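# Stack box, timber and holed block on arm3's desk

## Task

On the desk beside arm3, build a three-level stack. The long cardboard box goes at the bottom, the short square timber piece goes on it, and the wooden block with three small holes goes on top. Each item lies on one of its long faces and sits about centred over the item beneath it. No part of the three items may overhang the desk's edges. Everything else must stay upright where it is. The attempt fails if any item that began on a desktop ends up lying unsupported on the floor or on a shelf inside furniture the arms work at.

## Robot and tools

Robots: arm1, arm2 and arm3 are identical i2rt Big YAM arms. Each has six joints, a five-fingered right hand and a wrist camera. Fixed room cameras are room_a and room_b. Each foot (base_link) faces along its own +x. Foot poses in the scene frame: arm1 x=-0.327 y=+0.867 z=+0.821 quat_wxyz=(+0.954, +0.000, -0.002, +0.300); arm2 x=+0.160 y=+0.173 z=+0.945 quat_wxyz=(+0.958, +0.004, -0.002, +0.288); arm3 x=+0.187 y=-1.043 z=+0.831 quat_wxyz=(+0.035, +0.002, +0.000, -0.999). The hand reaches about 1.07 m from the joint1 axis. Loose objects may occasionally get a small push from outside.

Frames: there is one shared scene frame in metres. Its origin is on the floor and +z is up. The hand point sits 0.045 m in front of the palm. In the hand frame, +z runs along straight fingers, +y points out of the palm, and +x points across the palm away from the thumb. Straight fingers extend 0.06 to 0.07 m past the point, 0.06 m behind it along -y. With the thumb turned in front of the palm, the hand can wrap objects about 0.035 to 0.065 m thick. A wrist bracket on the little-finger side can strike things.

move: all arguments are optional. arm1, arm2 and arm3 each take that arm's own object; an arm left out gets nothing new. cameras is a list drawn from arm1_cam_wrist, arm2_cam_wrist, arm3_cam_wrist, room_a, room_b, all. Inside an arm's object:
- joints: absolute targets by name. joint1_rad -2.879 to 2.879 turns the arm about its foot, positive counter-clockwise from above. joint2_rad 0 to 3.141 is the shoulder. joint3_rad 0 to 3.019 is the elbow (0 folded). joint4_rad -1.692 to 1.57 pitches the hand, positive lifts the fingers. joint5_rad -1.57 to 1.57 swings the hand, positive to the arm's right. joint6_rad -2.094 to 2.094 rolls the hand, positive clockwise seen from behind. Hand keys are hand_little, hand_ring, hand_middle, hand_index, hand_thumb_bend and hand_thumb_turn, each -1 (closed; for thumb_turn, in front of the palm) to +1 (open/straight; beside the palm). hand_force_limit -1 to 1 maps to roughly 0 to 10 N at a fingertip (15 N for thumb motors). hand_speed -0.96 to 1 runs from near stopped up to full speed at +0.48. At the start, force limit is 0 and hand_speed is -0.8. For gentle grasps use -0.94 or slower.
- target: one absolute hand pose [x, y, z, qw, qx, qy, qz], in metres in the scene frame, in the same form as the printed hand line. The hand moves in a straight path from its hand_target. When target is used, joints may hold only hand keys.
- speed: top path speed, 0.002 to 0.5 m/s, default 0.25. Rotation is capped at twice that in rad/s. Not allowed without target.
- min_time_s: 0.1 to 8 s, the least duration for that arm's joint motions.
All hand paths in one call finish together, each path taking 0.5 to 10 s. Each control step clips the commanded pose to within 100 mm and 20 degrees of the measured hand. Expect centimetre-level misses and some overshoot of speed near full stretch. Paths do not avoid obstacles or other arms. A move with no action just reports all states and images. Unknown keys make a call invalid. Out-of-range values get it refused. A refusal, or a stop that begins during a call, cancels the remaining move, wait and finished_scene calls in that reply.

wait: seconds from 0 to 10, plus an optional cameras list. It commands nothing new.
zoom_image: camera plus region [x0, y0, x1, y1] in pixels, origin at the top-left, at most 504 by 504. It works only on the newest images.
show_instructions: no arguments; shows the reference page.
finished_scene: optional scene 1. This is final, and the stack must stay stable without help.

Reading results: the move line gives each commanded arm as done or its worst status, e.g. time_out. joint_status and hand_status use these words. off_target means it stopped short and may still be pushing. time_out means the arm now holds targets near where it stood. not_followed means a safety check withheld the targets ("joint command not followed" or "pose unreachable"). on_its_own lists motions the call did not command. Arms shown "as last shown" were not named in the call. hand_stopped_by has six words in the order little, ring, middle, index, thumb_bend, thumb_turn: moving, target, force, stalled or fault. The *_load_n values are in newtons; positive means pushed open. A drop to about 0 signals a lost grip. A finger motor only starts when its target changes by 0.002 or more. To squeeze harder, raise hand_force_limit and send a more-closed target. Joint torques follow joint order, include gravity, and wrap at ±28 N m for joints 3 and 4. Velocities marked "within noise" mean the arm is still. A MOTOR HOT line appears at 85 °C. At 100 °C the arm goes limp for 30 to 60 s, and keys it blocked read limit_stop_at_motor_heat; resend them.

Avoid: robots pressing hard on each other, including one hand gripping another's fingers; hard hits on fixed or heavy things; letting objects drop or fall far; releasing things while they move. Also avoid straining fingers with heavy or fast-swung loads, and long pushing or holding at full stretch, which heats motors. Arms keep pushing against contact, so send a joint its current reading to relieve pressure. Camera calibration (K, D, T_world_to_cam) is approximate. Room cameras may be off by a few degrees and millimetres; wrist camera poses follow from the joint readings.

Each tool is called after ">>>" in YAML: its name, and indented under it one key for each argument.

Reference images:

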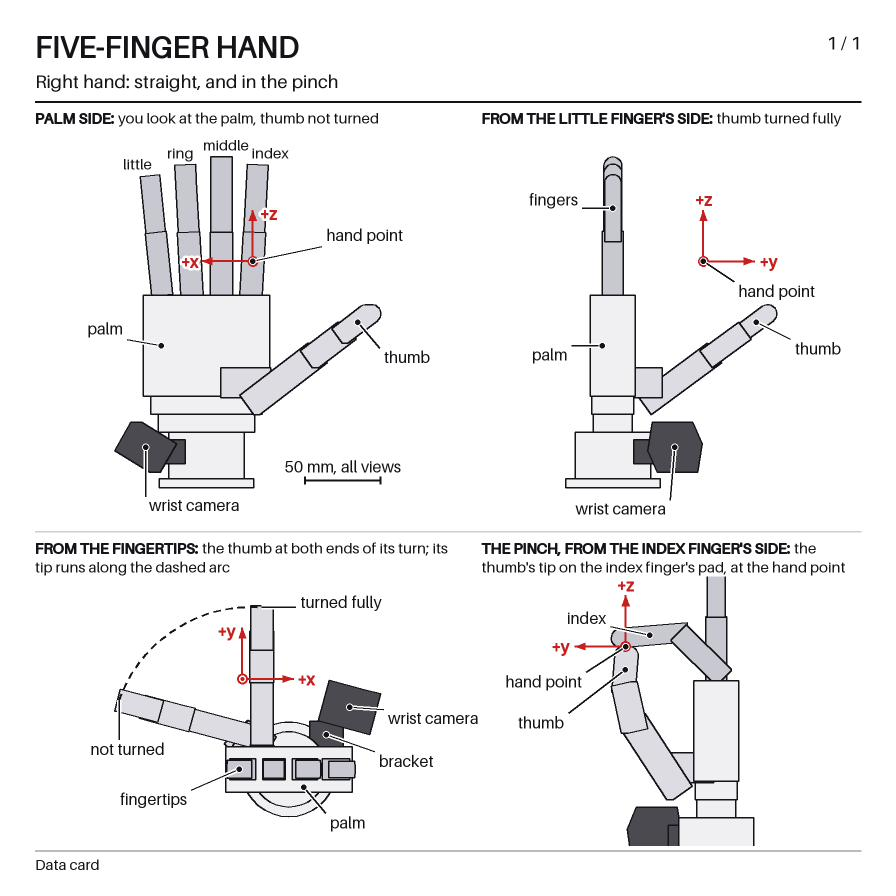

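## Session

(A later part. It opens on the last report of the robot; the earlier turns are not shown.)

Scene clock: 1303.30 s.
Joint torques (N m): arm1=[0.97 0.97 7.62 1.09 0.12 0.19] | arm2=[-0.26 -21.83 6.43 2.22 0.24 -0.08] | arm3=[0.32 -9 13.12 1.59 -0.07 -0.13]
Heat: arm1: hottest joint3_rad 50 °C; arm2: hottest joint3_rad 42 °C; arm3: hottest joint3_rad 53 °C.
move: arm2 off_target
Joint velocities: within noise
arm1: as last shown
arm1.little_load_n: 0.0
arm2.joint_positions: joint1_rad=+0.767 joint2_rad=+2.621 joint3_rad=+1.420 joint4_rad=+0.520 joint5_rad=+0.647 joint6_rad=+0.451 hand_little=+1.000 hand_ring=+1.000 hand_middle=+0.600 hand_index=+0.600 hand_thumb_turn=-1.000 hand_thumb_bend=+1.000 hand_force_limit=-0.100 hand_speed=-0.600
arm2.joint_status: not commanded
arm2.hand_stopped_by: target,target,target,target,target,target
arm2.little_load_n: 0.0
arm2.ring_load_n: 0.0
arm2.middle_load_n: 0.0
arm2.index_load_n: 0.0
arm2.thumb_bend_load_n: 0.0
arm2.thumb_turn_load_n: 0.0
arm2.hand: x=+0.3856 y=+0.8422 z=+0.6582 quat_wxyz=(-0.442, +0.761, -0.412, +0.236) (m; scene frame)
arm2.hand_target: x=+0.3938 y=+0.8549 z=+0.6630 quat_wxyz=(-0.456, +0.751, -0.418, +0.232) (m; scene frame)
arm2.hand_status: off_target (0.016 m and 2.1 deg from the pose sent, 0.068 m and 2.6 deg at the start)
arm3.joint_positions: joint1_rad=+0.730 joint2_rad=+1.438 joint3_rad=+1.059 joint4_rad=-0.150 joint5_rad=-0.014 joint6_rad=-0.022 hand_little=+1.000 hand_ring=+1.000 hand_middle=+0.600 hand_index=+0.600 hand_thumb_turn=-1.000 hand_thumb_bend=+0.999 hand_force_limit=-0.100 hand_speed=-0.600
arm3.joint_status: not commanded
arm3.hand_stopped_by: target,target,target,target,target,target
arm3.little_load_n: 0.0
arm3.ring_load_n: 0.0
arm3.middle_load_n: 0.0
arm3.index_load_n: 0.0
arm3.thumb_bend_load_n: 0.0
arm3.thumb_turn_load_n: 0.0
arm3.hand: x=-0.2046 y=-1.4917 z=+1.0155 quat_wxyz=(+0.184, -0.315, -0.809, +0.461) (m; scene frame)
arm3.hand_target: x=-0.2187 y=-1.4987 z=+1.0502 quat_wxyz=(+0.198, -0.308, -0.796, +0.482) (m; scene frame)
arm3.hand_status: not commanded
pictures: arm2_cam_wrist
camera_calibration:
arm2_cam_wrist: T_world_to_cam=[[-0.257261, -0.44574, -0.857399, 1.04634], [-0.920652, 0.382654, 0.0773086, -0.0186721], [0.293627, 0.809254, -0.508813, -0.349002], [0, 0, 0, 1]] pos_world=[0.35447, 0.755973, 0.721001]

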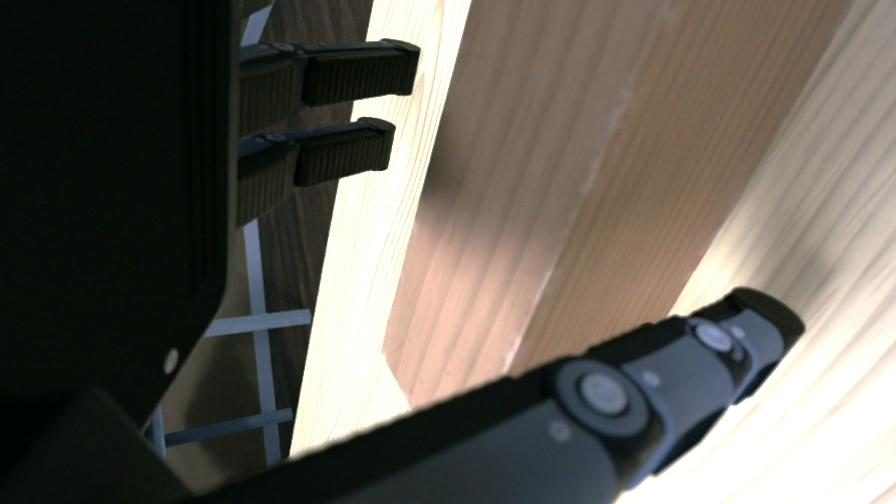

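>>> move:
  arm2: {"joints": {"hand_thumb_bend": 0.6, "hand_speed": -0.8, "hand_force_limit": 0.2}}

>>> move:
  arm2: {"joints": {"hand_index": -0.3, "hand_middle": -0.3, "hand_speed": -0.93, "hand_force_limit": -0.1}}
  cameras: ["arm2_cam_wrist"]

Scene clock: 1311.77 s.
Joint torques (N m): arm1=[0.97 0.97 7.62 1.07 0.13 0.19] | arm2=[-0.32 -21.77 6.46 2.22 0.29 -0.08] | arm3=[0.38 -9 13.12 1.59 -0.07 -0.12]
Heat: arm1: hottest joint3_rad 50 °C; arm2: hottest joint3_rad 41 °C; arm3: hottest joint3_rad 53 °C.
move: arm2 done
Joint velocities: within noise
arm1, arm3: as last shown
arm2.joint_positions: joint1_rad=+0.767 joint2_rad=+2.621 joint3_rad=+1.420 joint4_rad=+0.520 joint5_rad=+0.646 joint6_rad=+0.451 hand_little=+1.000 hand_ring=+1.000 hand_middle=+0.600 hand_index=+0.600 hand_thumb_turn=-1.000 hand_thumb_bend=+0.600 hand_force_limit=+0.200 hand_speed=-0.800
arm2.joint_status: all done
arm2.hand_stopped_by: target,target,target,target,target,target
arm2.little_load_n: 0.0
arm2.ring_load_n: 0.0
arm2.middle_load_n: 0.0
arm2.index_load_n: 0.0
arm2.thumb_bend_load_n: 0.5
arm2.thumb_turn_load_n: 0.0
arm2.hand: x=+0.3854 y=+0.8423 z=+0.6582 quat_wxyz=(-0.442, +0.761, -0.411, +0.236) (m; scene frame)
arm2.hand_target: x=+0.3938 y=+0.8550 z=+0.6631 quat_wxyz=(-0.456, +0.751, -0.418, +0.232) (m; scene frame)
arm2.hand_status: not commanded
pictures: none

Scene clock: 1315.53 s.
Joint torques (N m): arm1=[0.97 0.97 7.62 1.07 0.12 0.19] | arm2=[-0.21 -21.83 6.48 2.21 0.29 -0.08] | arm3=[0.32 -9 13.12 1.59 -0.08 -0.12]
Heat: arm1: hottest joint3_rad 50 °C; arm2: hottest joint3_rad 41 °C; arm3: hottest joint3_rad 53 °C.
move: arm2 off_target
Joint velocities: within noise
arm1, arm3: as last shown
arm1.thumb_turn_load_n: 0.5
arm2.joint_positions: joint1_rad=+0.767 joint2_rad=+2.621 joint3_rad=+1.420 joint4_rad=+0.520 joint5_rad=+0.645 joint6_rad=+0.451 hand_little=+1.000 hand_ring=+1.000 hand_middle=+0.129 hand_index=+0.116 hand_thumb_turn=-1.000 hand_thumb_bend=+0.602 hand_force_limit=-0.100 hand_speed=-0.930
arm2.joint_status: hand_middle off_target (ended at +0.129, target -0.300); hand_index off_target (ended at +0.116, target -0.300); the others done
arm2.hand_stopped_by: target,target,force,force,target,target
arm2.little_load_n: 0.0
arm2.ring_load_n: 0.0
arm2.middle_load_n: 2.5
arm2.index_load_n: 6.5
arm2.thumb_bend_load_n: 7.5
arm2.thumb_turn_load_n: -1.0
arm2.hand: x=+0.3854 y=+0.8424 z=+0.6582 quat_wxyz=(-0.442, +0.761, -0.411, +0.236) (m; scene frame)
arm2.hand_target: x=+0.3938 y=+0.8550 z=+0.6630 quat_wxyz=(-0.456, +0.751, -0.417, +0.232) (m; scene frame)
arm2.hand_status: not commanded
arm3.middle_load_n: -0.5
arm3.thumb_turn_load_n: 0.5
pictures: arm2_cam_wrist
camera_calibration:
arm2_cam_wrist: T_world_to_cam=[[-0.257447, -0.445471, -0.857483, 1.04631], [-0.921046, 0.381494, 0.0783409, -0.0184432], [0.292226, 0.809949, -0.508514, -0.349328], [0, 0, 0, 1]] pos_world=[0.354465, 0.756076, 0.721002]

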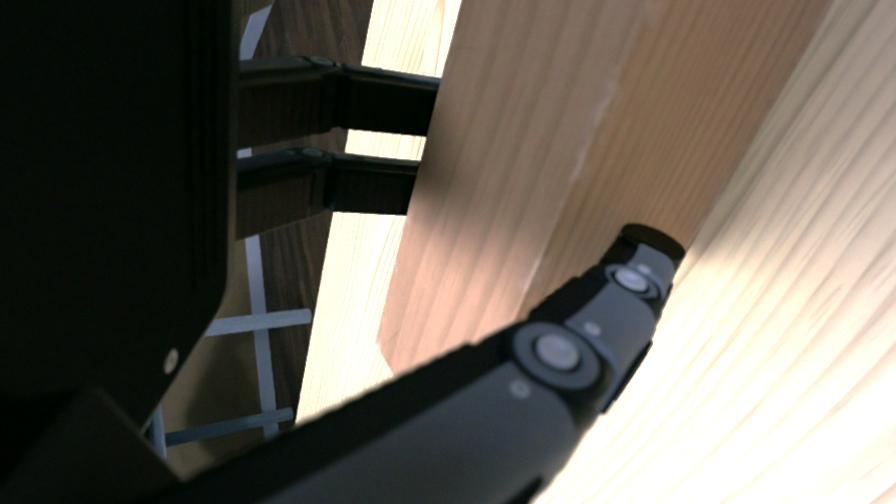

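>>> move:
  arm2: {"target": [0.385, 0.815, 1.05, 0.455, -0.750, 0.415, -0.230], "speed": 0.15}

>>> move:
  arm2: {"joints": {"joint1_rad": -2.286, "joint5_rad": -0.12, "joint6_rad": -0.07}, "min_time_s": 5.5}
  cameras: ["arm2_cam_wrist", "room_b"]

Scene clock: 1329.70 s.
Joint torques (N m): arm1=[0.97 0.91 7.62 1.07 0.12 0.19] | arm2=[-0.21 -20.31 11.11 1.5 0.33 -0.12] | arm3=[0.32 -9.05 13.11 1.61 -0.07 -0.12]
Heat: arm1: hottest joint3_rad 50 °C; arm2: hottest joint3_rad 41 °C; arm3: hottest joint3_rad 53 °C.
move: arm2 off_target
Joint velocities: within noise
arm1, arm3: as last shown
arm1.thumb_turn_load_n: 0.0
arm2.joint_positions: joint1_rad=+0.765 joint2_rad=+1.797 joint3_rad=+1.188 joint4_rad=-0.096 joint5_rad=+0.639 joint6_rad=+0.451 hand_little=+1.000 hand_ring=+1.000 hand_middle=+0.129 hand_index=+0.116 hand_thumb_turn=-1.000 hand_thumb_bend=+0.602 hand_force_limit=-0.100 hand_speed=-0.930
arm2.joint_status: not commanded
arm2.hand_stopped_by: target,target,force,force,target,target
arm2.little_load_n: 0.0
arm2.ring_load_n: 0.0
arm2.middle_load_n: 2.0
arm2.index_load_n: 6.5
arm2.thumb_bend_load_n: 8.5
arm2.thumb_turn_load_n: -1.5
arm2.hand: x=+0.3758 y=+0.7994 z=+1.0147 quat_wxyz=(-0.432, +0.768, -0.409, +0.236) (m; scene frame)
arm2.hand_target: x=+0.3845 y=+0.8136 z=+1.0503 quat_wxyz=(-0.456, +0.752, -0.416, +0.231) (m; scene frame)
arm2.hand_status: off_target (0.040 m and 3.5 deg from the pose sent, 0.393 m and 2.1 deg at the start)
arm3.middle_load_n: 0.0
arm3.thumb_turn_load_n: 0.0
pictures: none

Scene clock: 1336.03 s.
Joint torques (N m): arm1=[0.97 0.91 7.64 1.07 0.12 0.19] | arm2=[0.91 -20.72 11.11 1.61 -0.2 -0.24] | arm3=[0.32 -9 13.12 1.59 -0.08 -0.12]
Heat: arm1: hottest joint3_rad 49 °C; arm2: hottest joint3_rad 42 °C; arm3: hottest joint3_rad 53 °C.
move: arm2 done
Joint velocities: within noise
arm1, arm3: as last shown
arm2.joint_positions: joint1_rad=-2.292 joint2_rad=+1.797 joint3_rad=+1.188 joint4_rad=-0.097 joint5_rad=-0.117 joint6_rad=-0.058 hand_little=+1.000 hand_ring=+1.000 hand_middle=+0.129 hand_index=+0.116 hand_thumb_turn=-1.000 hand_thumb_bend=+0.602 hand_force_limit=-0.100 hand_speed=-0.930
arm2.joint_status: all done
arm2.hand_stopped_by: target,target,force,force,target,target
arm2.little_load_n: 0.0
arm2.ring_load_n: 0.0
arm2.middle_load_n: 2.0
arm2.index_load_n: 6.5
arm2.thumb_bend_load_n: 8.0
arm2.thumb_turn_load_n: -1.0
arm2.hand: x=+0.1213 y=-0.4752 z=+0.9863 quat_wxyz=(-0.013, -0.011, -0.909, +0.417) (m; scene frame)
arm2.hand_target: x=+0.1225 y=-0.4932 z=+1.0207 quat_wxyz=(-0.009, +0.000, -0.895, +0.446) (m; scene frame)
arm2.hand_status: not commanded
arm3.index_load_n: -0.5
pictures: arm2_cam_wrist, room_b
camera_calibration:
arm2_cam_wrist: T_world_to_cam=[[-0.204008, 0.614812, -0.761831, 1.07558], [0.824875, 0.52705, 0.204449, -0.0517477], [0.527221, -0.586706, -0.614666, 0.374369], [0, 0, 0, 1]] pos_world=[0.0647366, -0.414359, 1.0601]

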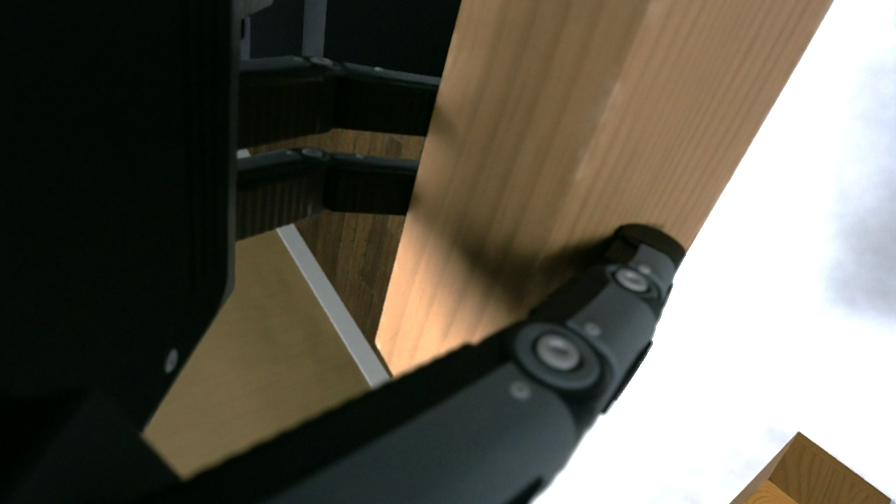

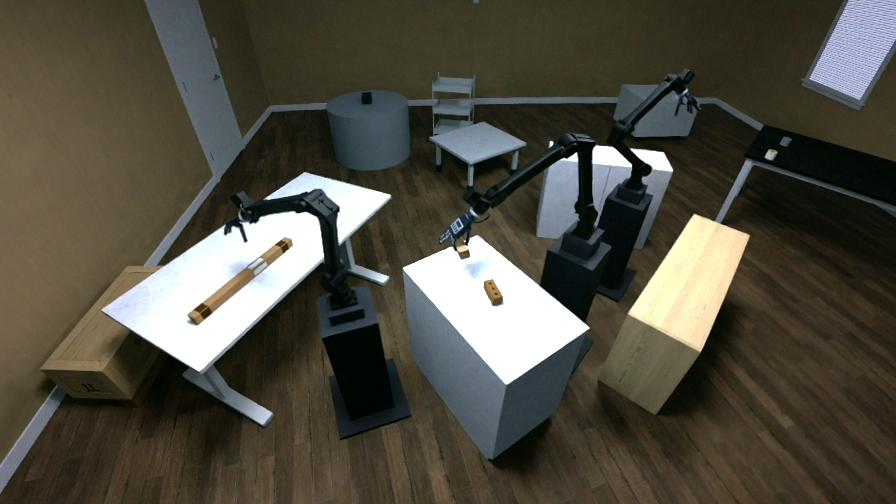

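>>> move:
  arm2: {"target": [0.102, -0.433, 0.900, -0.001, 0.002, -0.857, 0.515], "speed": 0.12}
  arm3: {"joints": {"joint1_rad": -0.55}, "min_time_s": 3}

>>> move:
  arm2: {"target": [0.102, -0.431, 0.843, -0.001, 0.002, -0.857, 0.515], "speed": 0.06}

Scene clock: 1347.80 s.
Joint torques (N m): arm1=[0.97 0.91 7.64 1.07 0.13 0.19] | arm2=[-0.15 -17.08 5.55 2.81 -0.24 -0.24] | arm3=[0.38 -9 13.11 1.59 -0.07 -0.12]
Heat: arm1: hottest joint3_rad 49 °C; arm2: hottest joint3_rad 43 °C; arm3: hottest joint3_rad 53 °C.
move: arm2 off_target; arm3 done
Joint velocities: within noise
arm1: as last shown
arm2.joint_positions: joint1_rad=-2.339 joint2_rad=+1.903 joint3_rad=+0.865 joint4_rad=+0.521 joint5_rad=-0.168 joint6_rad=-0.081 hand_little=+1.000 hand_ring=+1.000 hand_middle=+0.129 hand_index=+0.116 hand_thumb_turn=-1.000 hand_thumb_bend=+0.602 hand_force_limit=-0.100 hand_speed=-0.930
arm2.joint_status: not commanded
arm2.hand_stopped_by: target,target,force,force,target,target
arm2.little_load_n: 0.0
arm2.ring_load_n: 0.0
arm2.middle_load_n: 2.0
arm2.index_load_n: 6.5
arm2.thumb_bend_load_n: 8.0
arm2.thumb_turn_load_n: -1.0
arm2.hand: x=+0.1076 y=-0.4268 z=+0.8928 quat_wxyz=(-0.007, -0.002, -0.865, +0.502) (m; scene frame)
arm2.hand_target: x=+0.1020 y=-0.4329 z=+0.9002 quat_wxyz=(-0.001, +0.002, -0.857, +0.515) (m; scene frame)
arm2.hand_status: off_target (0.011 m and 1.9 deg from the pose sent, 0.098 m and 12.8 deg at the start)
arm3.joint_positions: joint1_rad=-0.543 joint2_rad=+1.438 joint3_rad=+1.059 joint4_rad=-0.150 joint5_rad=-0.014 joint6_rad=-0.022 hand_little=+1.000 hand_ring=+1.000 hand_middle=+0.600 hand_index=+0.600 hand_thumb_turn=-1.000 hand_thumb_bend=+0.999 hand_force_limit=-0.100 hand_speed=-0.600
arm3.joint_status: all done
arm3.hand_stopped_by: target,target,target,target,target,target
arm3.little_load_n: 0.0
arm3.ring_load_n: 0.0
arm3.middle_load_n: 0.0
arm3.index_load_n: 0.0
arm3.thumb_bend_load_n: 0.0
arm3.thumb_turn_load_n: 0.0
arm3.hand: x=-0.3573 y=-0.8007 z=+1.0143 quat_wxyz=(+0.423, -0.734, -0.465, +0.259) (m; scene frame)
arm3.hand_target: x=-0.3684 y=-0.7897 z=+1.0490 quat_wxyz=(+0.446, -0.721, -0.458, +0.268) (m; scene frame)
arm3.hand_status: not commanded
pictures: none

Scene clock: 1349.50 s.
Joint torques (N m): arm1=[0.97 0.91 7.64 1.07 0.12 0.19] | arm2=[-0.32 -17.61 4.78 2.84 -0.25 -0.24] | arm3=[0.32 -9 13.12 1.59 -0.07 -0.12]
Heat: arm1: hottest joint3_rad 49 °C; arm2: hottest joint3_rad 43 °C; arm3: hottest joint3_rad 53 °C.
move: arm2 off_target
Joint velocities: within noise
arm1.joint_positions: joint1_rad=+0.987 joint2_rad=+0.649 joint3_rad=+1.405 joint4_rad=-1.355 joint5_rad=-0.003 joint6_rad=-0.015 hand_little=+1.000 hand_ring=+1.000 hand_middle=+0.600 hand_index=+0.600 hand_thumb_turn=-1.000 hand_thumb_bend=+1.000 hand_force_limit=-0.100 hand_speed=-0.600
arm1.joint_status: not commanded
arm1.hand_stopped_by: target,target,target,target,target,target
arm1.little_load_n: 0.0
arm1.ring_load_n: 0.0
arm1.middle_load_n: 0.0
arm1.index_load_n: 0.0
arm1.thumb_bend_load_n: 0.0
arm1.thumb_turn_load_n: 0.0
arm1.hand: x=-0.3646 y=+1.0915 z=+1.2958 quat_wxyz=(-0.468, +0.883, +0.019, -0.002) (m; scene frame)
arm1.hand_target: x=-0.3679 y=+1.0904 z=+1.2970 quat_wxyz=(-0.467, +0.884, +0.017, -0.007) (m; scene frame)
arm1.hand_status: not commanded
arm2.joint_positions: joint1_rad=-2.339 joint2_rad=+2.052 joint3_rad=+0.865 joint4_rad=+0.666 joint5_rad=-0.168 joint6_rad=-0.081 hand_little=+1.000 hand_ring=+1.000 hand_middle=+0.129 hand_index=+0.116 hand_thumb_turn=-1.000 hand_thumb_bend=+0.602 hand_force_limit=-0.100 hand_speed=-0.930
arm2.joint_status: not commanded
arm2.hand_stopped_by: target,target,force,force,target,target
arm2.little_load_n: 0.0
arm2.ring_load_n: 0.0
arm2.middle_load_n: 2.0
arm2.index_load_n: 6.0
arm2.thumb_bend_load_n: 8.0
arm2.thumb_turn_load_n: -1.0
arm2.hand: x=+0.1084 y=-0.4227 z=+0.8358 quat_wxyz=(-0.007, -0.002, -0.865, +0.501) (m; scene frame)
arm2.hand_target: x=+0.1020 y=-0.4308 z=+0.8431 quat_wxyz=(-0.001, +0.002, -0.857, +0.515) (m; scene frame)
arm2.hand_status: off_target (0.013 m and 2.1 deg from the pose sent, 0.050 m and 1.9 deg at the start)
arm3: as last shown
pictures: none

>>> move:
  arm2: {"target": [0.102, -0.431, 0.825, -0.001, 0.002, -0.857, 0.515], "speed": 0.03}
  cameras: ["arm2_cam_wrist"]

Scene clock: 1356.87 s.
Joint torques (N m): arm1=[0.97 0.91 7.62 1.07 0.12 0.19] | arm2=[-0.26 -16.09 5.31 2.59 -0.21 -0.23] | arm3=[0.32 -9 13.12 1.59 -0.07 -0.12]
Heat: arm1: hottest joint3_rad 49 °C; arm2: hottest joint3_rad 42 °C; arm3: hottest joint3_rad 53 °C.
move: arm2 done
Joint velocities: within noise
arm1, arm3: as last shown
arm1.ring_load_n: -0.5
arm2.joint_positions: joint1_rad=-2.339 joint2_rad=+2.083 joint3_rad=+0.865 joint4_rad=+0.715 joint5_rad=-0.170 joint6_rad=-0.081 hand_little=+1.000 hand_ring=+1.000 hand_middle=+0.129 hand_index=+0.116 hand_thumb_turn=-1.000 hand_thumb_bend=+0.602 hand_force_limit=-0.100 hand_speed=-0.930
arm2.joint_status: not commanded
arm2.hand_stopped_by: target,target,force,force,target,target
arm2.little_load_n: 0.0
arm2.ring_load_n: 0.0
arm2.middle_load_n: 2.5
arm2.index_load_n: 6.5
arm2.thumb_bend_load_n: 7.5
arm2.thumb_turn_load_n: -1.5
arm2.hand: x=+0.1083 y=-0.4240 z=+0.8276 quat_wxyz=(-0.006, -0.001, -0.861, +0.508) (m; scene frame)
arm2.hand_target: x=+0.1020 y=-0.4308 z=+0.8252 quat_wxyz=(-0.001, +0.002, -0.857, +0.515) (m; scene frame)
arm2.hand_status: done (0.010 m and 1.1 deg from the pose sent, 0.015 m and 2.0 deg at the start)
arm3.ring_load_n: -0.5
pictures: arm2_cam_wrist
camera_calibration:
arm2_cam_wrist: T_world_to_cam=[[-0.227127, 0.445013, -0.866243, 0.937497], [0.822751, 0.56359, 0.0738082, 0.0883315], [0.521051, -0.695939, -0.494141, 0.168336], [0, 0, 0, 1]] pos_world=[0.0525443, -0.34983, 0.888763]

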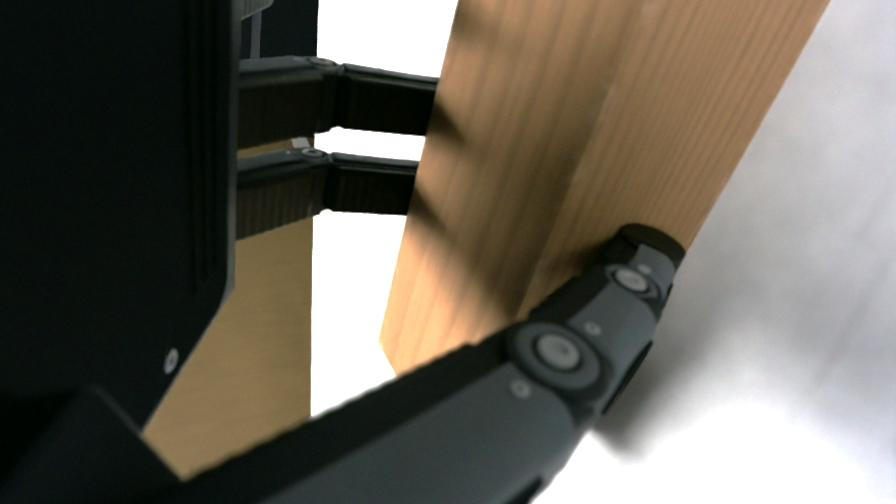

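>>> move:
  arm2: {"target":[0.102,-0.4315,0.838,-0.001,0.002,-0.857,0.515],"speed":0.03,"joints":{"hand_index":0.6,"hand_middle":0.6,"hand_thumb_bend":1.0,"hand_speed":-0.6}}
  cameras: ["arm2_cam_wrist"]

Scene clock: 1389.60 s.
Joint torques (N m): arm1=[0.97 0.91 7.62 1.07 0.12 0.19] | arm2=[-0.32 -19.14 4.88 1.63 -0.2 -0.23] | arm3=[0.32 -9.05 13.12 1.59 -0.07 -0.12]
Heat: arm1: hottest joint3_rad 49 °C; arm2: hottest joint3_rad 40 °C; arm3: hottest joint3_rad 53 °C.
move: arm2 off_target
Joint velocities: within noise
arm1, arm3: as last shown
arm1.ring_load_n: 0.0
arm2.joint_positions: joint1_rad=-2.339 joint2_rad=+2.083 joint3_rad=+0.865 joint4_rad=+0.708 joint5_rad=-0.170 joint6_rad=-0.081 hand_little=+1.000 hand_ring=+1.000 hand_middle=+0.600 hand_index=+0.600 hand_thumb_turn=-1.000 hand_thumb_bend=+1.000 hand_force_limit=-0.100 hand_speed=-0.600
arm2.joint_status: all done
arm2.hand_stopped_by: target,target,target,target,target,target
arm2.little_load_n: 0.0
arm2.ring_load_n: -0.5
arm2.middle_load_n: 0.0
arm2.index_load_n: 0.0
arm2.thumb_bend_load_n: 0.0
arm2.thumb_turn_load_n: 0.0
arm2.hand: x=+0.1085 y=-0.4227 z=+0.8259 quat_wxyz=(-0.006, -0.001, -0.863, +0.505) (m; scene frame)
arm2.hand_target: x=+0.1021 y=-0.4314 z=+0.8380 quat_wxyz=(-0.001, +0.002, -0.857, +0.515) (m; scene frame)
arm2.hand_status: off_target (0.016 m and 1.5 deg from the pose sent, 0.014 m and 1.1 deg at the start)
arm3.ring_load_n: 0.0
arm3.thumb_turn_load_n: 0.5
pictures: arm2_cam_wrist
camera_calibration:
arm2_cam_wrist: T_world_to_cam=[[-0.226078, 0.450882, -0.863478, 0.935624], [0.822649, 0.563085, 0.0786382, 0.083289], [0.521668, -0.692561, -0.498219, 0.173024], [0, 0, 0, 1]] pos_world=[0.0527452, -0.348925, 0.887545]

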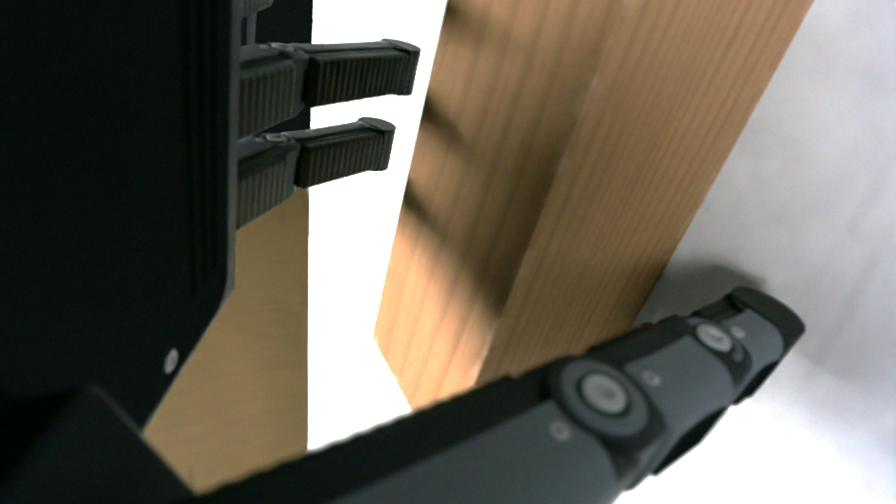

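>>> move:
  arm2: {"target":[0.102,-0.4315,0.96,-0.001,0.002,-0.857,0.515],"speed":0.08}
  cameras: ["arm2_cam_wrist"]

>>> move:
  arm2: {"joints":{"joint2_rad":1.7,"joint3_rad":1.0}}
  cameras: []

Scene clock: 1400.20 s.
Joint torques (N m): arm1=[0.97 0.97 7.62 1.07 0.12 0.19] | arm2=[-0.21 -17.55 7.47 1.62 -0.19 -0.23] | arm3=[0.32 -9 13.12 1.59 -0.07 -0.12]
Heat: arm1: hottest joint3_rad 49 °C; arm2: hottest joint3_rad 39 °C; arm3: hottest joint3_rad 53 °C.
move: arm2 off_target
Joint velocities: within noise
arm1, arm3: as last shown
arm2.joint_positions: joint1_rad=-2.339 joint2_rad=+1.768 joint3_rad=+0.865 joint4_rad=+0.390 joint5_rad=-0.170 joint6_rad=-0.081 hand_little=+1.000 hand_ring=+1.000 hand_middle=+0.600 hand_index=+0.600 hand_thumb_turn=-1.000 hand_thumb_bend=+1.000 hand_force_limit=-0.100 hand_speed=-0.600
arm2.joint_status: not commanded
arm2.hand_stopped_by: target,target,target,target,target,target
arm2.little_load_n: 0.0
arm2.ring_load_n: 0.0
arm2.middle_load_n: 0.0
arm2.index_load_n: 0.0
arm2.thumb_bend_load_n: 0.0
arm2.thumb_turn_load_n: 0.0
arm2.hand: x=+0.1084 y=-0.4237 z=+0.9452 quat_wxyz=(-0.007, -0.002, -0.864, +0.504) (m; scene frame)
arm2.hand_target: x=+0.1021 y=-0.4313 z=+0.9600 quat_wxyz=(-0.001, +0.002, -0.857, +0.515) (m; scene frame)
arm2.hand_status: off_target (0.018 m and 1.7 deg from the pose sent, 0.135 m and 1.5 deg at the start)
arm3.little_load_n: -0.5
arm3.thumb_turn_load_n: 0.0
pictures: arm2_cam_wrist
camera_calibration:
arm2_cam_wrist: T_world_to_cam=[[-0.225586, 0.453791, -0.862081, 1.03893], [0.822592, 0.562832, 0.081017, 0.072306], [0.521971, -0.690865, -0.500252, 0.234387], [0, 0, 0, 1]] pos_world=[0.0525456, -0.350223, 1.00704]

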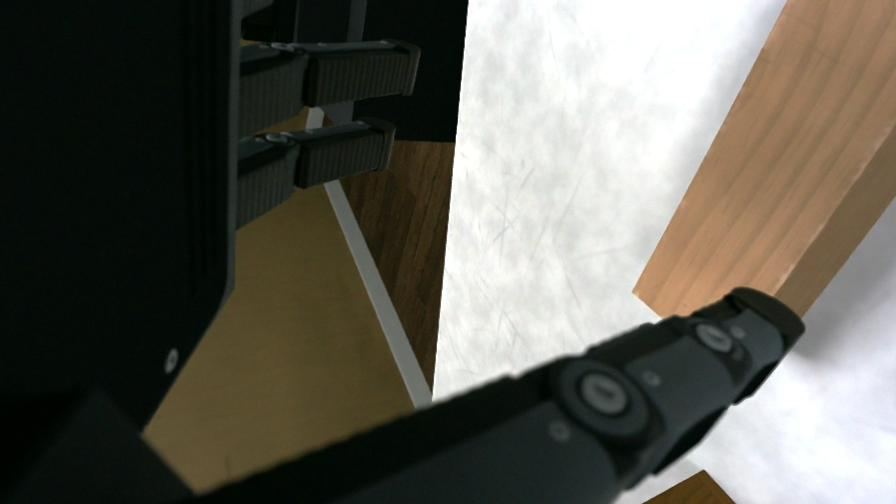

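Scene clock: 1401.13 s.
Joint torques (N m): arm1=[0.97 0.97 7.64 1.07 0.12 0.19] | arm2=[-0.21 -17.03 10.28 1.98 -0.18 -0.23] | arm3=[0.32 -9.05 13.11 1.59 -0.07 -0.13]
Heat: arm1: hottest joint3_rad 49 °C; arm2: hottest joint3_rad 40 °C; arm3: hottest joint3_rad 53 °C.
move: arm2 done
Joint velocities: within noise
arm1, arm3: as last shown
arm1.little_load_n: -0.5
arm2.joint_positions: joint1_rad=-2.339 joint2_rad=+1.704 joint3_rad=+0.966 joint4_rad=+0.384 joint5_rad=-0.170 joint6_rad=-0.081 hand_little=+1.000 hand_ring=+1.000 hand_middle=+0.600 hand_index=+0.600 hand_thumb_turn=-1.000 hand_thumb_bend=+1.000 hand_force_limit=-0.100 hand_speed=-0.600
arm2.joint_status: all done
arm2.hand_stopped_by: target,target,target,target,target,target
arm2.little_load_n: 0.0
arm2.ring_load_n: 0.0
arm2.middle_load_n: 0.0
arm2.index_load_n: 0.0
arm2.thumb_bend_load_n: 0.0
arm2.thumb_turn_load_n: 0.0
arm2.hand: x=+0.0993 y=-0.4732 z=+1.0297 quat_wxyz=(+0.006, +0.006, -0.821, +0.570) (m; scene frame)
arm2.hand_target: x=+0.0915 y=-0.4860 z=+1.0490 quat_wxyz=(+0.013, +0.010, -0.811, +0.585) (m; scene frame)
arm2.hand_status: not commanded
arm3.little_load_n: 0.0
arm3.thumb_turn_load_n: 0.5
pictures: none
No camera images: "cameras" was empty.

>>> move:
  arm2: {"joints":{"joint1_rad":-0.3,"joint2_rad":0.65,"joint3_rad":1.41,"joint4_rad":-1.36,"joint5_rad":0,"joint6_rad":0},"min_time_s":4}
  arm3: {"joints":{"joint1_rad":-1.49,"joint5_rad":0.12,"joint6_rad":0.07},"min_time_s":6}
  cameras: ["arm3_cam_wrist","room_b","room_a"]

Scene clock: 1432.40 s.
Joint torques (N m): arm1=[0.97 0.91 7.64 1.07 0.12 0.19] | arm2=[1.14 0.21 11.04 1.58 0.11 0.04] | arm3=[-0.26 -9 13.12 1.61 0.1 0.1]
Heat: arm1: hottest joint3_rad 49 °C; arm2: hottest joint3_rad 42 °C; arm3: hottest joint3_rad 54 °C.
move: arm2 done; arm3 done
Joint velocities: within noise
arm1: as last shown
arm1.little_load_n: 0.0
arm2.joint_positions: joint1_rad=-0.308 joint2_rad=+0.647 joint3_rad=+1.367 joint4_rad=-1.354 joint5_rad=-0.003 joint6_rad=-0.014 hand_little=+1.000 hand_ring=+1.000 hand_middle=+0.600 hand_index=+0.600 hand_thumb_turn=-1.000 hand_thumb_bend=+1.000 hand_force_limit=-0.100 hand_speed=-0.600
arm2.joint_status: all done
arm2.hand_stopped_by: target,target,target,target,target,target
arm2.little_load_n: 0.0
arm2.ring_load_n: 0.0
arm2.middle_load_n: 0.0
arm2.index_load_n: 0.0
arm2.thumb_bend_load_n: 0.0
arm2.thumb_turn_load_n: 0.0
arm2.hand: x=+0.3708 y=+0.2600 z=+1.4030 quat_wxyz=(-0.363, +0.714, -0.533, +0.272) (m; scene frame)
arm2.hand_target: x=+0.3678 y=+0.2611 z=+1.4215 quat_wxyz=(-0.377, +0.706, -0.531, +0.278) (m; scene frame)
arm2.hand_status: not commanded
arm3.joint_positions: joint1_rad=-1.477 joint2_rad=+1.438 joint3_rad=+1.059 joint4_rad=-0.150 joint5_rad=+0.118 joint6_rad=+0.059 hand_little=+1.000 hand_ring=+1.000 hand_middle=+0.600 hand_index=+0.600 hand_thumb_turn=-1.000 hand_thumb_bend=+0.999 hand_force_limit=-0.100 hand_speed=-0.600
arm3.joint_status: all done
arm3.hand_stopped_by: target,target,target,target,target,target
arm3.little_load_n: 0.0
arm3.ring_load_n: 0.0
arm3.middle_load_n: 0.0
arm3.index_load_n: 0.0
arm3.thumb_bend_load_n: 0.0
arm3.thumb_turn_load_n: 0.0
arm3.hand: x=+0.0780 y=-0.4544 z=+1.0167 quat_wxyz=(+0.499, -0.866, -0.017, +0.002) (m; scene frame)
arm3.hand_target: x=+0.0826 y=-0.4384 z=+1.0522 quat_wxyz=(+0.523, -0.852, -0.005, +0.005) (m; scene frame)
arm3.hand_status: not commanded
pictures: arm3_cam_wrist, room_a, room_b
camera_calibration:
arm3_cam_wrist: T_world_to_cam=[[0.278079, -0.444797, -0.851368, 0.649405], [-0.799419, -0.598553, 0.0516023, -0.262992], [-0.532542, 0.66625, -0.522024, 0.992431], [0, 0, 0, 1]] pos_world=[0.137683, -0.529769, 1.08453]

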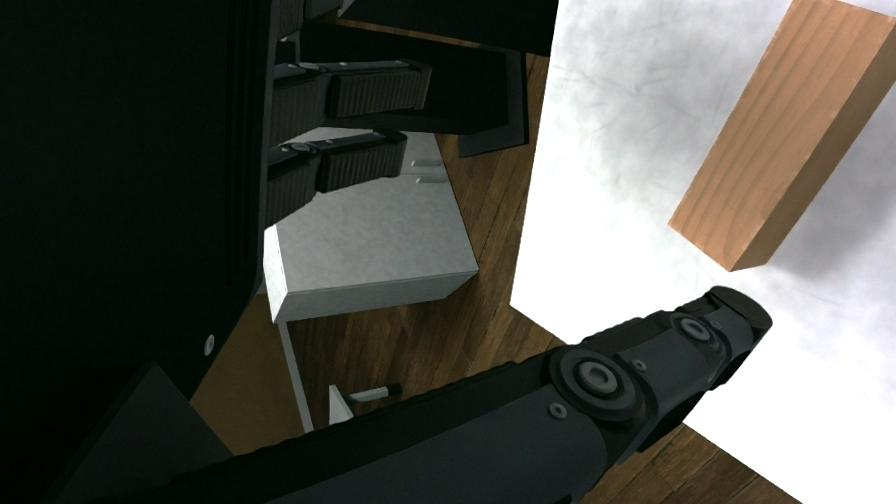

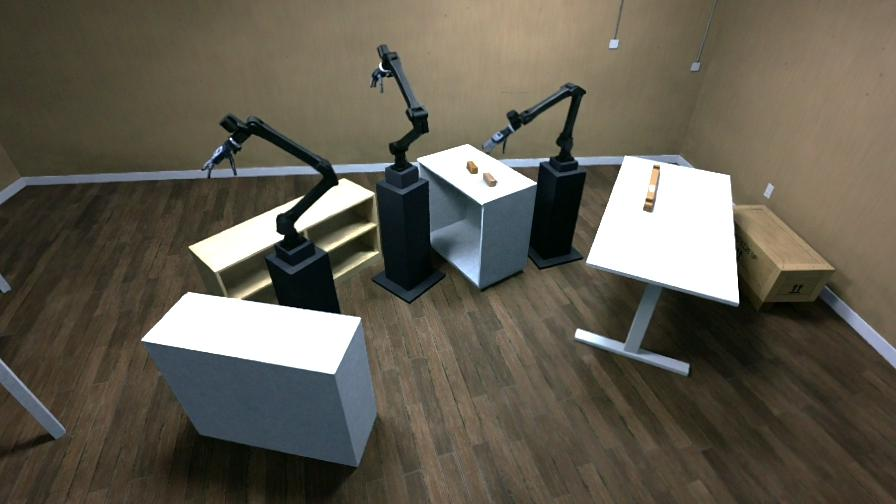

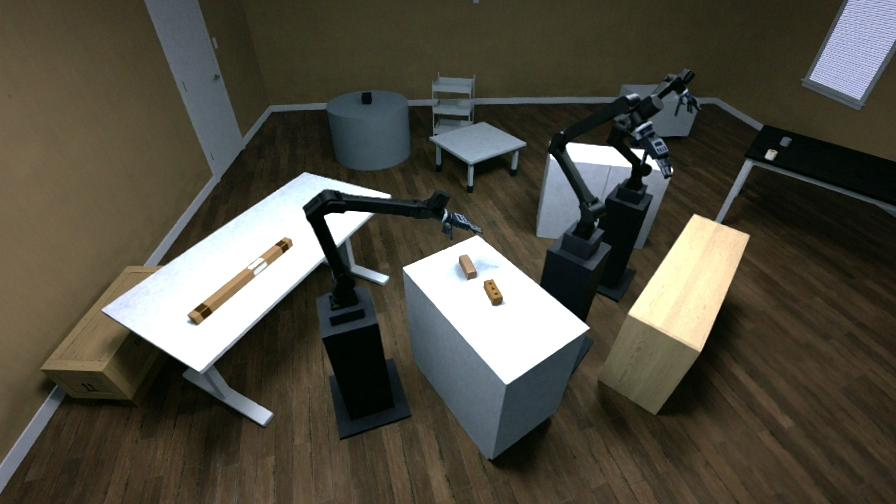

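>>> zoom_image:
  camera: "arm3_cam_wrist"
  region: [620, 0, 896, 300]

Scaled by 1.680.

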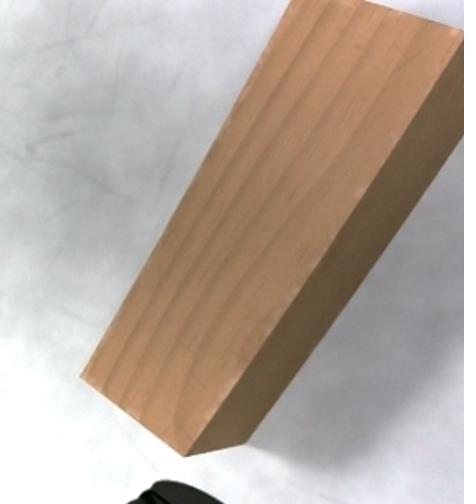

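>>> move:
  arm3: {"target":[0.104,-0.410,0.93,0.520,-0.854,0.000,0.008],"speed":0.12}
  cameras: ["arm3_cam_wrist"]

Scene clock: 1503.80 s.
Joint torques (N m): arm1=[0.97 0.97 7.62 1.09 0.12 0.19] | arm2=[1.08 0.15 11 1.55 0.11 0.04] | arm3=[-0.38 -9.47 7.72 2.7 -0.08 -0.03]
Heat: arm1: hottest joint3_rad 49 °C; arm2: hottest joint3_rad 48 °C; arm3: hottest joint3_rad 54 °C.
move: arm3 done
Joint velocities: within noise
arm1, arm2: as last shown
arm1.little_load_n: -0.5
arm1.middle_load_n: 0.5
arm2.middle_load_n: -0.5
arm3.joint_positions: joint1_rad=-1.528 joint2_rad=+1.640 joint3_rad=+1.008 joint4_rad=+0.139 joint5_rad=+0.075 joint6_rad=+0.059 hand_little=+1.000 hand_ring=+1.000 hand_middle=+0.600 hand_index=+0.600 hand_thumb_turn=-1.000 hand_thumb_bend=+0.999 hand_force_limit=-0.100 hand_speed=-0.600
arm3.joint_status: not commanded
arm3.hand_stopped_by: target,target,target,target,target,target
arm3.little_load_n: 0.0
arm3.ring_load_n: 0.0
arm3.middle_load_n: 0.0
arm3.index_load_n: -0.5
arm3.thumb_bend_load_n: 0.0
arm3.thumb_turn_load_n: 0.0
arm3.hand: x=+0.0956 y=-0.4146 z=+0.9290 quat_wxyz=(+0.513, -0.858, -0.006, +0.010) (m; scene frame)
arm3.hand_target: x=+0.1039 y=-0.4101 z=+0.9302 quat_wxyz=(+0.520, -0.854, +0.000, +0.008) (m; scene frame)
arm3.hand_status: done (0.010 m and 1.1 deg from the pose sent, 0.101 m and 3.5 deg at the start)
pictures: arm3_cam_wrist
camera_calibration:
arm3_cam_wrist: T_world_to_cam=[[0.250371, -0.41955, -0.872521, 0.620337], [-0.805377, -0.590408, 0.0527928, -0.217806], [-0.537292, 0.68949, -0.485717, 0.905736], [0, 0, 0, 1]] pos_world=[0.155915, -0.492828, 0.992686]

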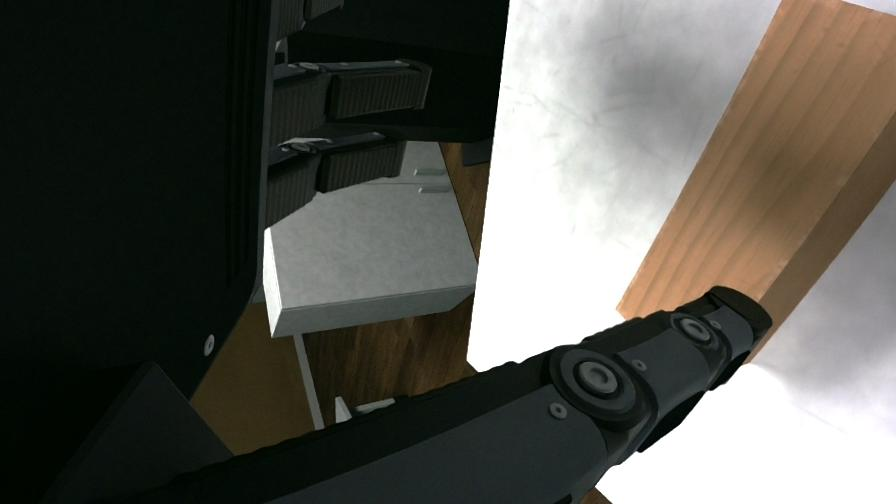

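>>> zoom_image:
  camera: "arm3_cam_wrist"
  region: [580, 0, 896, 400]

Scaled by 1.260.

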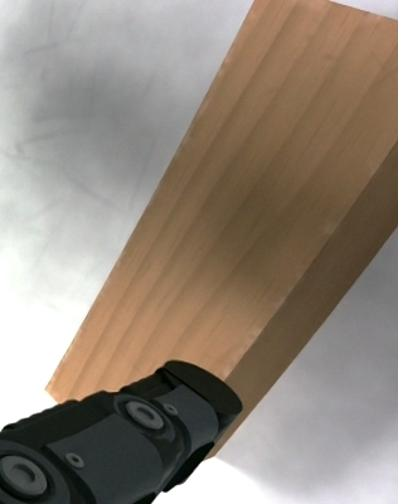

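>>> move:
  arm3: {"target":[0.1125,-0.418,0.852,0.507,-0.862,-0.002,0.002],"speed":0.08}
  cameras: ["arm3_cam_wrist"]

Scene clock: 1557.40 s.
Joint torques (N m): arm1=[0.97 0.91 7.64 1.07 0.12 0.19] | arm2=[1.14 0.21 11.03 1.58 0.11 0.04] | arm3=[-0.44 -9.76 6.6 2.67 -0.08 -0.14]
Heat: arm1: hottest joint3_rad 49 °C; arm2: hottest joint3_rad 49 °C; arm3: hottest joint3_rad 47 °C.
move: arm3 done
Joint velocities: within noise
arm1, arm2: as last shown
arm1.little_load_n: 0.0
arm1.middle_load_n: 0.0
arm2.middle_load_n: 0.0
arm2.thumb_bend_load_n: -0.5
arm3.joint_positions: joint1_rad=-1.538 joint2_rad=+1.768 joint3_rad=+0.943 joint4_rad=+0.305 joint5_rad=+0.071 joint6_rad=+0.056 hand_little=+1.000 hand_ring=+1.000 hand_middle=+0.600 hand_index=+0.600 hand_thumb_turn=-1.000 hand_thumb_bend=+0.999 hand_force_limit=-0.100 hand_speed=-0.600
arm3.joint_status: not commanded
arm3.hand_stopped_by: target,target,target,target,target,target
arm3.little_load_n: 0.0
arm3.ring_load_n: 0.0
arm3.middle_load_n: 0.0
arm3.index_load_n: 0.0
arm3.thumb_bend_load_n: 0.5
arm3.thumb_turn_load_n: 0.0
arm3.hand: x=+0.1029 y=-0.4213 z=+0.8531 quat_wxyz=(+0.502, -0.865, -0.003, +0.007) (m; scene frame)
arm3.hand_target: x=+0.1125 y=-0.4182 z=+0.8521 quat_wxyz=(+0.507, -0.862, -0.002, +0.002) (m; scene frame)
arm3.hand_status: done (0.010 m and 0.9 deg from the pose sent, 0.079 m and 1.3 deg at the start)
pictures: arm3_cam_wrist
camera_calibration:
arm3_cam_wrist: T_world_to_cam=[[0.250394, -0.444981, -0.859823, 0.527923], [-0.809492, -0.583389, 0.066183, -0.219866], [-0.531062, 0.679447, -0.506285, 0.890061], [0, 0, 0, 1]] pos_world=[0.162509, -0.498102, 0.919097]

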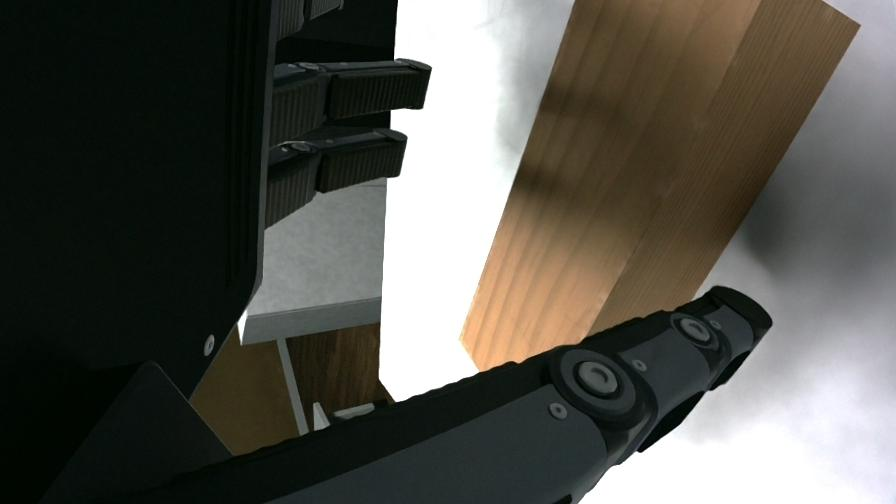

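>>> move:
  arm3: {"target":[0.1165,-0.423,0.829,0.505,-0.863,-0.0066,-0.0006],"speed":0.05}
  cameras: []

>>> move:
  arm3: {"joints":{"hand_thumb_bend":0.6,"hand_force_limit":0.2,"hand_speed":-0.8}}
  cameras: ["arm3_cam_wrist"]

Scene clock: 1581.47 s.
Joint torques (N m): arm1=[0.97 0.97 7.62 1.07 0.12 0.19] | arm2=[1.08 0.15 11.02 1.57 0.1 0.04] | arm3=[-0.44 -9.82 6.19 2.67 -0.09 -0.13]
Heat: arm1: hottest joint3_rad 49 °C; arm2: hottest joint3_rad 50 °C; arm3: hottest joint3_rad 45 °C.
move: arm3 done
Joint velocities: within noise
arm1.joint_positions: joint1_rad=+0.987 joint2_rad=+0.649 joint3_rad=+1.405 joint4_rad=-1.355 joint5_rad=-0.003 joint6_rad=-0.015 hand_little=+1.000 hand_ring=+1.000 hand_middle=+0.600 hand_index=+0.600 hand_thumb_turn=-1.000 hand_thumb_bend=+1.000 hand_force_limit=-0.100 hand_speed=-0.600
arm1.joint_status: not commanded
arm1.hand_stopped_by: target,target,target,target,target,target
arm1.little_load_n: -0.5
arm1.ring_load_n: 0.0
arm1.middle_load_n: 0.0
arm1.index_load_n: 0.0
arm1.thumb_bend_load_n: 0.0
arm1.thumb_turn_load_n: 0.0
arm1.hand: x=-0.3646 y=+1.0915 z=+1.2958 quat_wxyz=(-0.468, +0.883, +0.019, -0.002) (m; scene frame)
arm1.hand_target: x=-0.3679 y=+1.0904 z=+1.2970 quat_wxyz=(-0.467, +0.884, +0.017, -0.007) (m; scene frame)
arm1.hand_status: not commanded
arm2: as last shown
arm2.thumb_bend_load_n: 0.0
arm3.joint_positions: joint1_rad=-1.544 joint2_rad=+1.808 joint3_rad=+0.920 joint4_rad=+0.365 joint5_rad=+0.066 joint6_rad=+0.043 hand_little=+1.000 hand_ring=+1.000 hand_middle=+0.600 hand_index=+0.600 hand_thumb_turn=-1.000 hand_thumb_bend=+0.999 hand_force_limit=-0.100 hand_speed=-0.600
arm3.joint_status: not commanded
arm3.hand_stopped_by: target,target,target,target,target,target
arm3.little_load_n: 0.0
arm3.ring_load_n: 0.0
arm3.middle_load_n: -0.5
arm3.index_load_n: 0.0
arm3.thumb_bend_load_n: 0.0
arm3.thumb_turn_load_n: 0.0
arm3.hand: x=+0.1069 y=-0.4258 z=+0.8304 quat_wxyz=(+0.500, -0.866, -0.008, +0.005) (m; scene frame)
arm3.hand_target: x=+0.1165 y=-0.4232 z=+0.8289 quat_wxyz=(+0.505, -0.863, -0.007, -0.001) (m; scene frame)
arm3.hand_status: done (0.010 m and 0.9 deg from the pose sent, 0.028 m and 1.1 deg at the start)
pictures: none
No camera images: "cameras" was empty.

Scene clock: 1583.33 s.
Joint torques (N m): arm1=[0.97 0.91 7.62 1.09 0.12 0.19] | arm2=[1.08 0.21 11.03 1.57 0.1 0.04] | arm3=[-0.56 -9.82 6.2 2.66 -0.09 -0.14]
Heat: arm1: hottest joint3_rad 49 °C; arm2: hottest joint3_rad 50 °C; arm3: hottest joint3_rad 44 °C.
move: arm3 done
Joint velocities: within noise
arm1, arm2: as last shown
arm1.little_load_n: 0.0
arm3.joint_positions: joint1_rad=-1.544 joint2_rad=+1.808 joint3_rad=+0.920 joint4_rad=+0.365 joint5_rad=+0.066 joint6_rad=+0.043 hand_little=+1.000 hand_ring=+1.000 hand_middle=+0.600 hand_index=+0.600 hand_thumb_turn=-1.000 hand_thumb_bend=+0.600 hand_force_limit=+0.200 hand_speed=-0.800
arm3.joint_status: all done
arm3.hand_stopped_by: target,target,target,target,target,target
arm3.little_load_n: 0.0
arm3.ring_load_n: 0.0
arm3.middle_load_n: 0.0
arm3.index_load_n: 0.0
arm3.thumb_bend_load_n: 0.0
arm3.thumb_turn_load_n: 0.0
arm3.hand: x=+0.1069 y=-0.4258 z=+0.8304 quat_wxyz=(+0.500, -0.866, -0.008, +0.005) (m; scene frame)
arm3.hand_target: x=+0.1165 y=-0.4232 z=+0.8289 quat_wxyz=(+0.505, -0.863, -0.006, -0.001) (m; scene frame)
arm3.hand_status: not commanded
pictures: arm3_cam_wrist
camera_calibration:
arm3_cam_wrist: T_world_to_cam=[[0.260616, -0.446574, -0.85595, 0.500424], [-0.806838, -0.587624, 0.0609181, -0.215381], [-0.530181, 0.674736, -0.513457, 0.887611], [0, 0, 0, 1]] pos_world=[0.166398, -0.50199, 0.897209]

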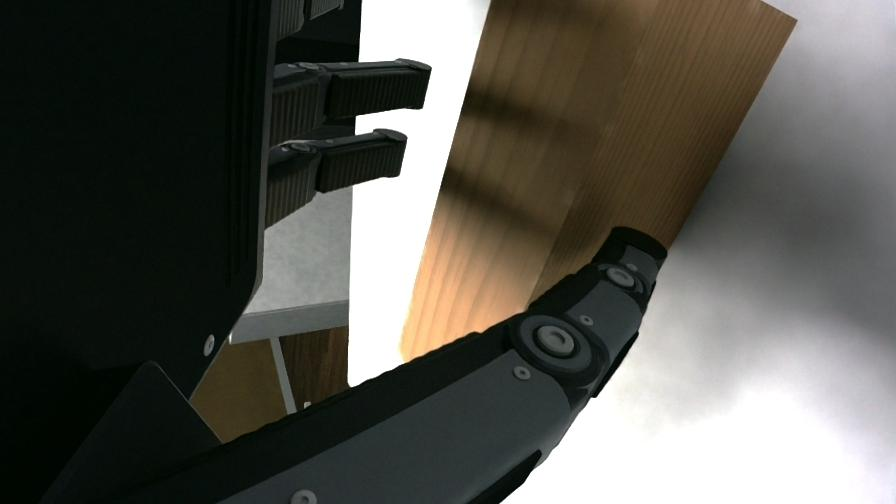

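>>> move:
  arm3: {"joints":{"hand_index":-0.3,"hand_middle":-0.3,"hand_force_limit":-0.1,"hand_speed":-0.93}}
  cameras: ["arm3_cam_wrist"]

Scene clock: 1593.17 s.
Joint torques (N m): arm1=[0.97 0.91 7.62 1.07 0.12 0.19] | arm2=[1.08 0.21 11.03 1.57 0.11 0.03] | arm3=[-0.5 -9.82 6.19 2.58 -0.07 -0.13]
Heat: arm1: hottest joint3_rad 48 °C; arm2: hottest joint3_rad 50 °C; arm3: hottest joint3_rad 44 °C.
move: arm3 off_target
Joint velocities: within noise
arm1, arm2: as last shown
arm3.joint_positions: joint1_rad=-1.544 joint2_rad=+1.808 joint3_rad=+0.920 joint4_rad=+0.367 joint5_rad=+0.066 joint6_rad=+0.043 hand_little=+1.000 hand_ring=+1.000 hand_middle=+0.123 hand_index=+0.116 hand_thumb_turn=-1.000 hand_thumb_bend=+0.602 hand_force_limit=-0.100 hand_speed=-0.930
arm3.joint_status: hand_middle off_target (ended at +0.123, target -0.300); hand_index off_target (ended at +0.116, target -0.300); the others done
arm3.hand_stopped_by: target,target,force,force,target,target
arm3.little_load_n: 0.0
arm3.ring_load_n: 0.0
arm3.middle_load_n: 5.0
arm3.index_load_n: 6.5
arm3.thumb_bend_load_n: 8.5
arm3.thumb_turn_load_n: -1.5
arm3.hand: x=+0.1069 y=-0.4253 z=+0.8309 quat_wxyz=(+0.501, -0.865, -0.008, +0.005) (m; scene frame)
arm3.hand_target: x=+0.1166 y=-0.4232 z=+0.8289 quat_wxyz=(+0.505, -0.863, -0.007, -0.001) (m; scene frame)
arm3.hand_status: not commanded
pictures: arm3_cam_wrist
camera_calibration:
arm3_cam_wrist: T_world_to_cam=[[0.260758, -0.44456, -0.856955, 0.502658], [-0.806741, -0.587901, 0.0595048, -0.21417], [-0.530258, 0.675824, -0.511945, 0.886833], [0, 0, 0, 1]] pos_world=[0.166398, -0.501793, 0.897509]

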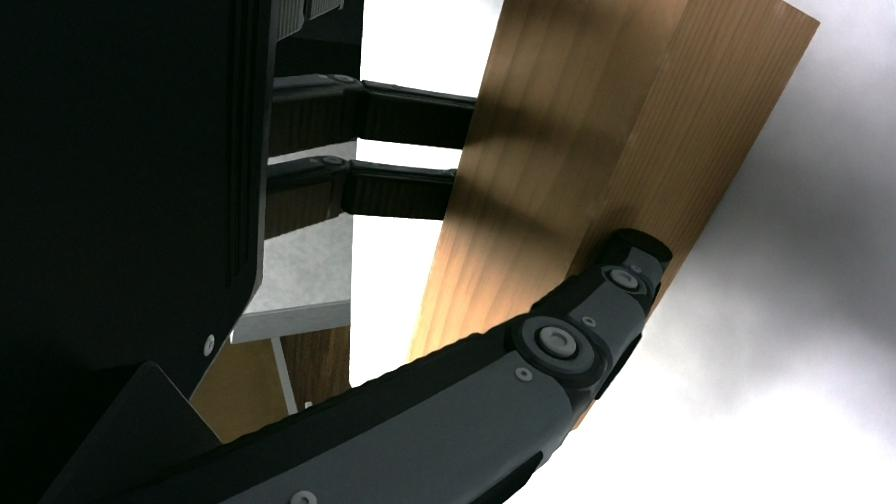

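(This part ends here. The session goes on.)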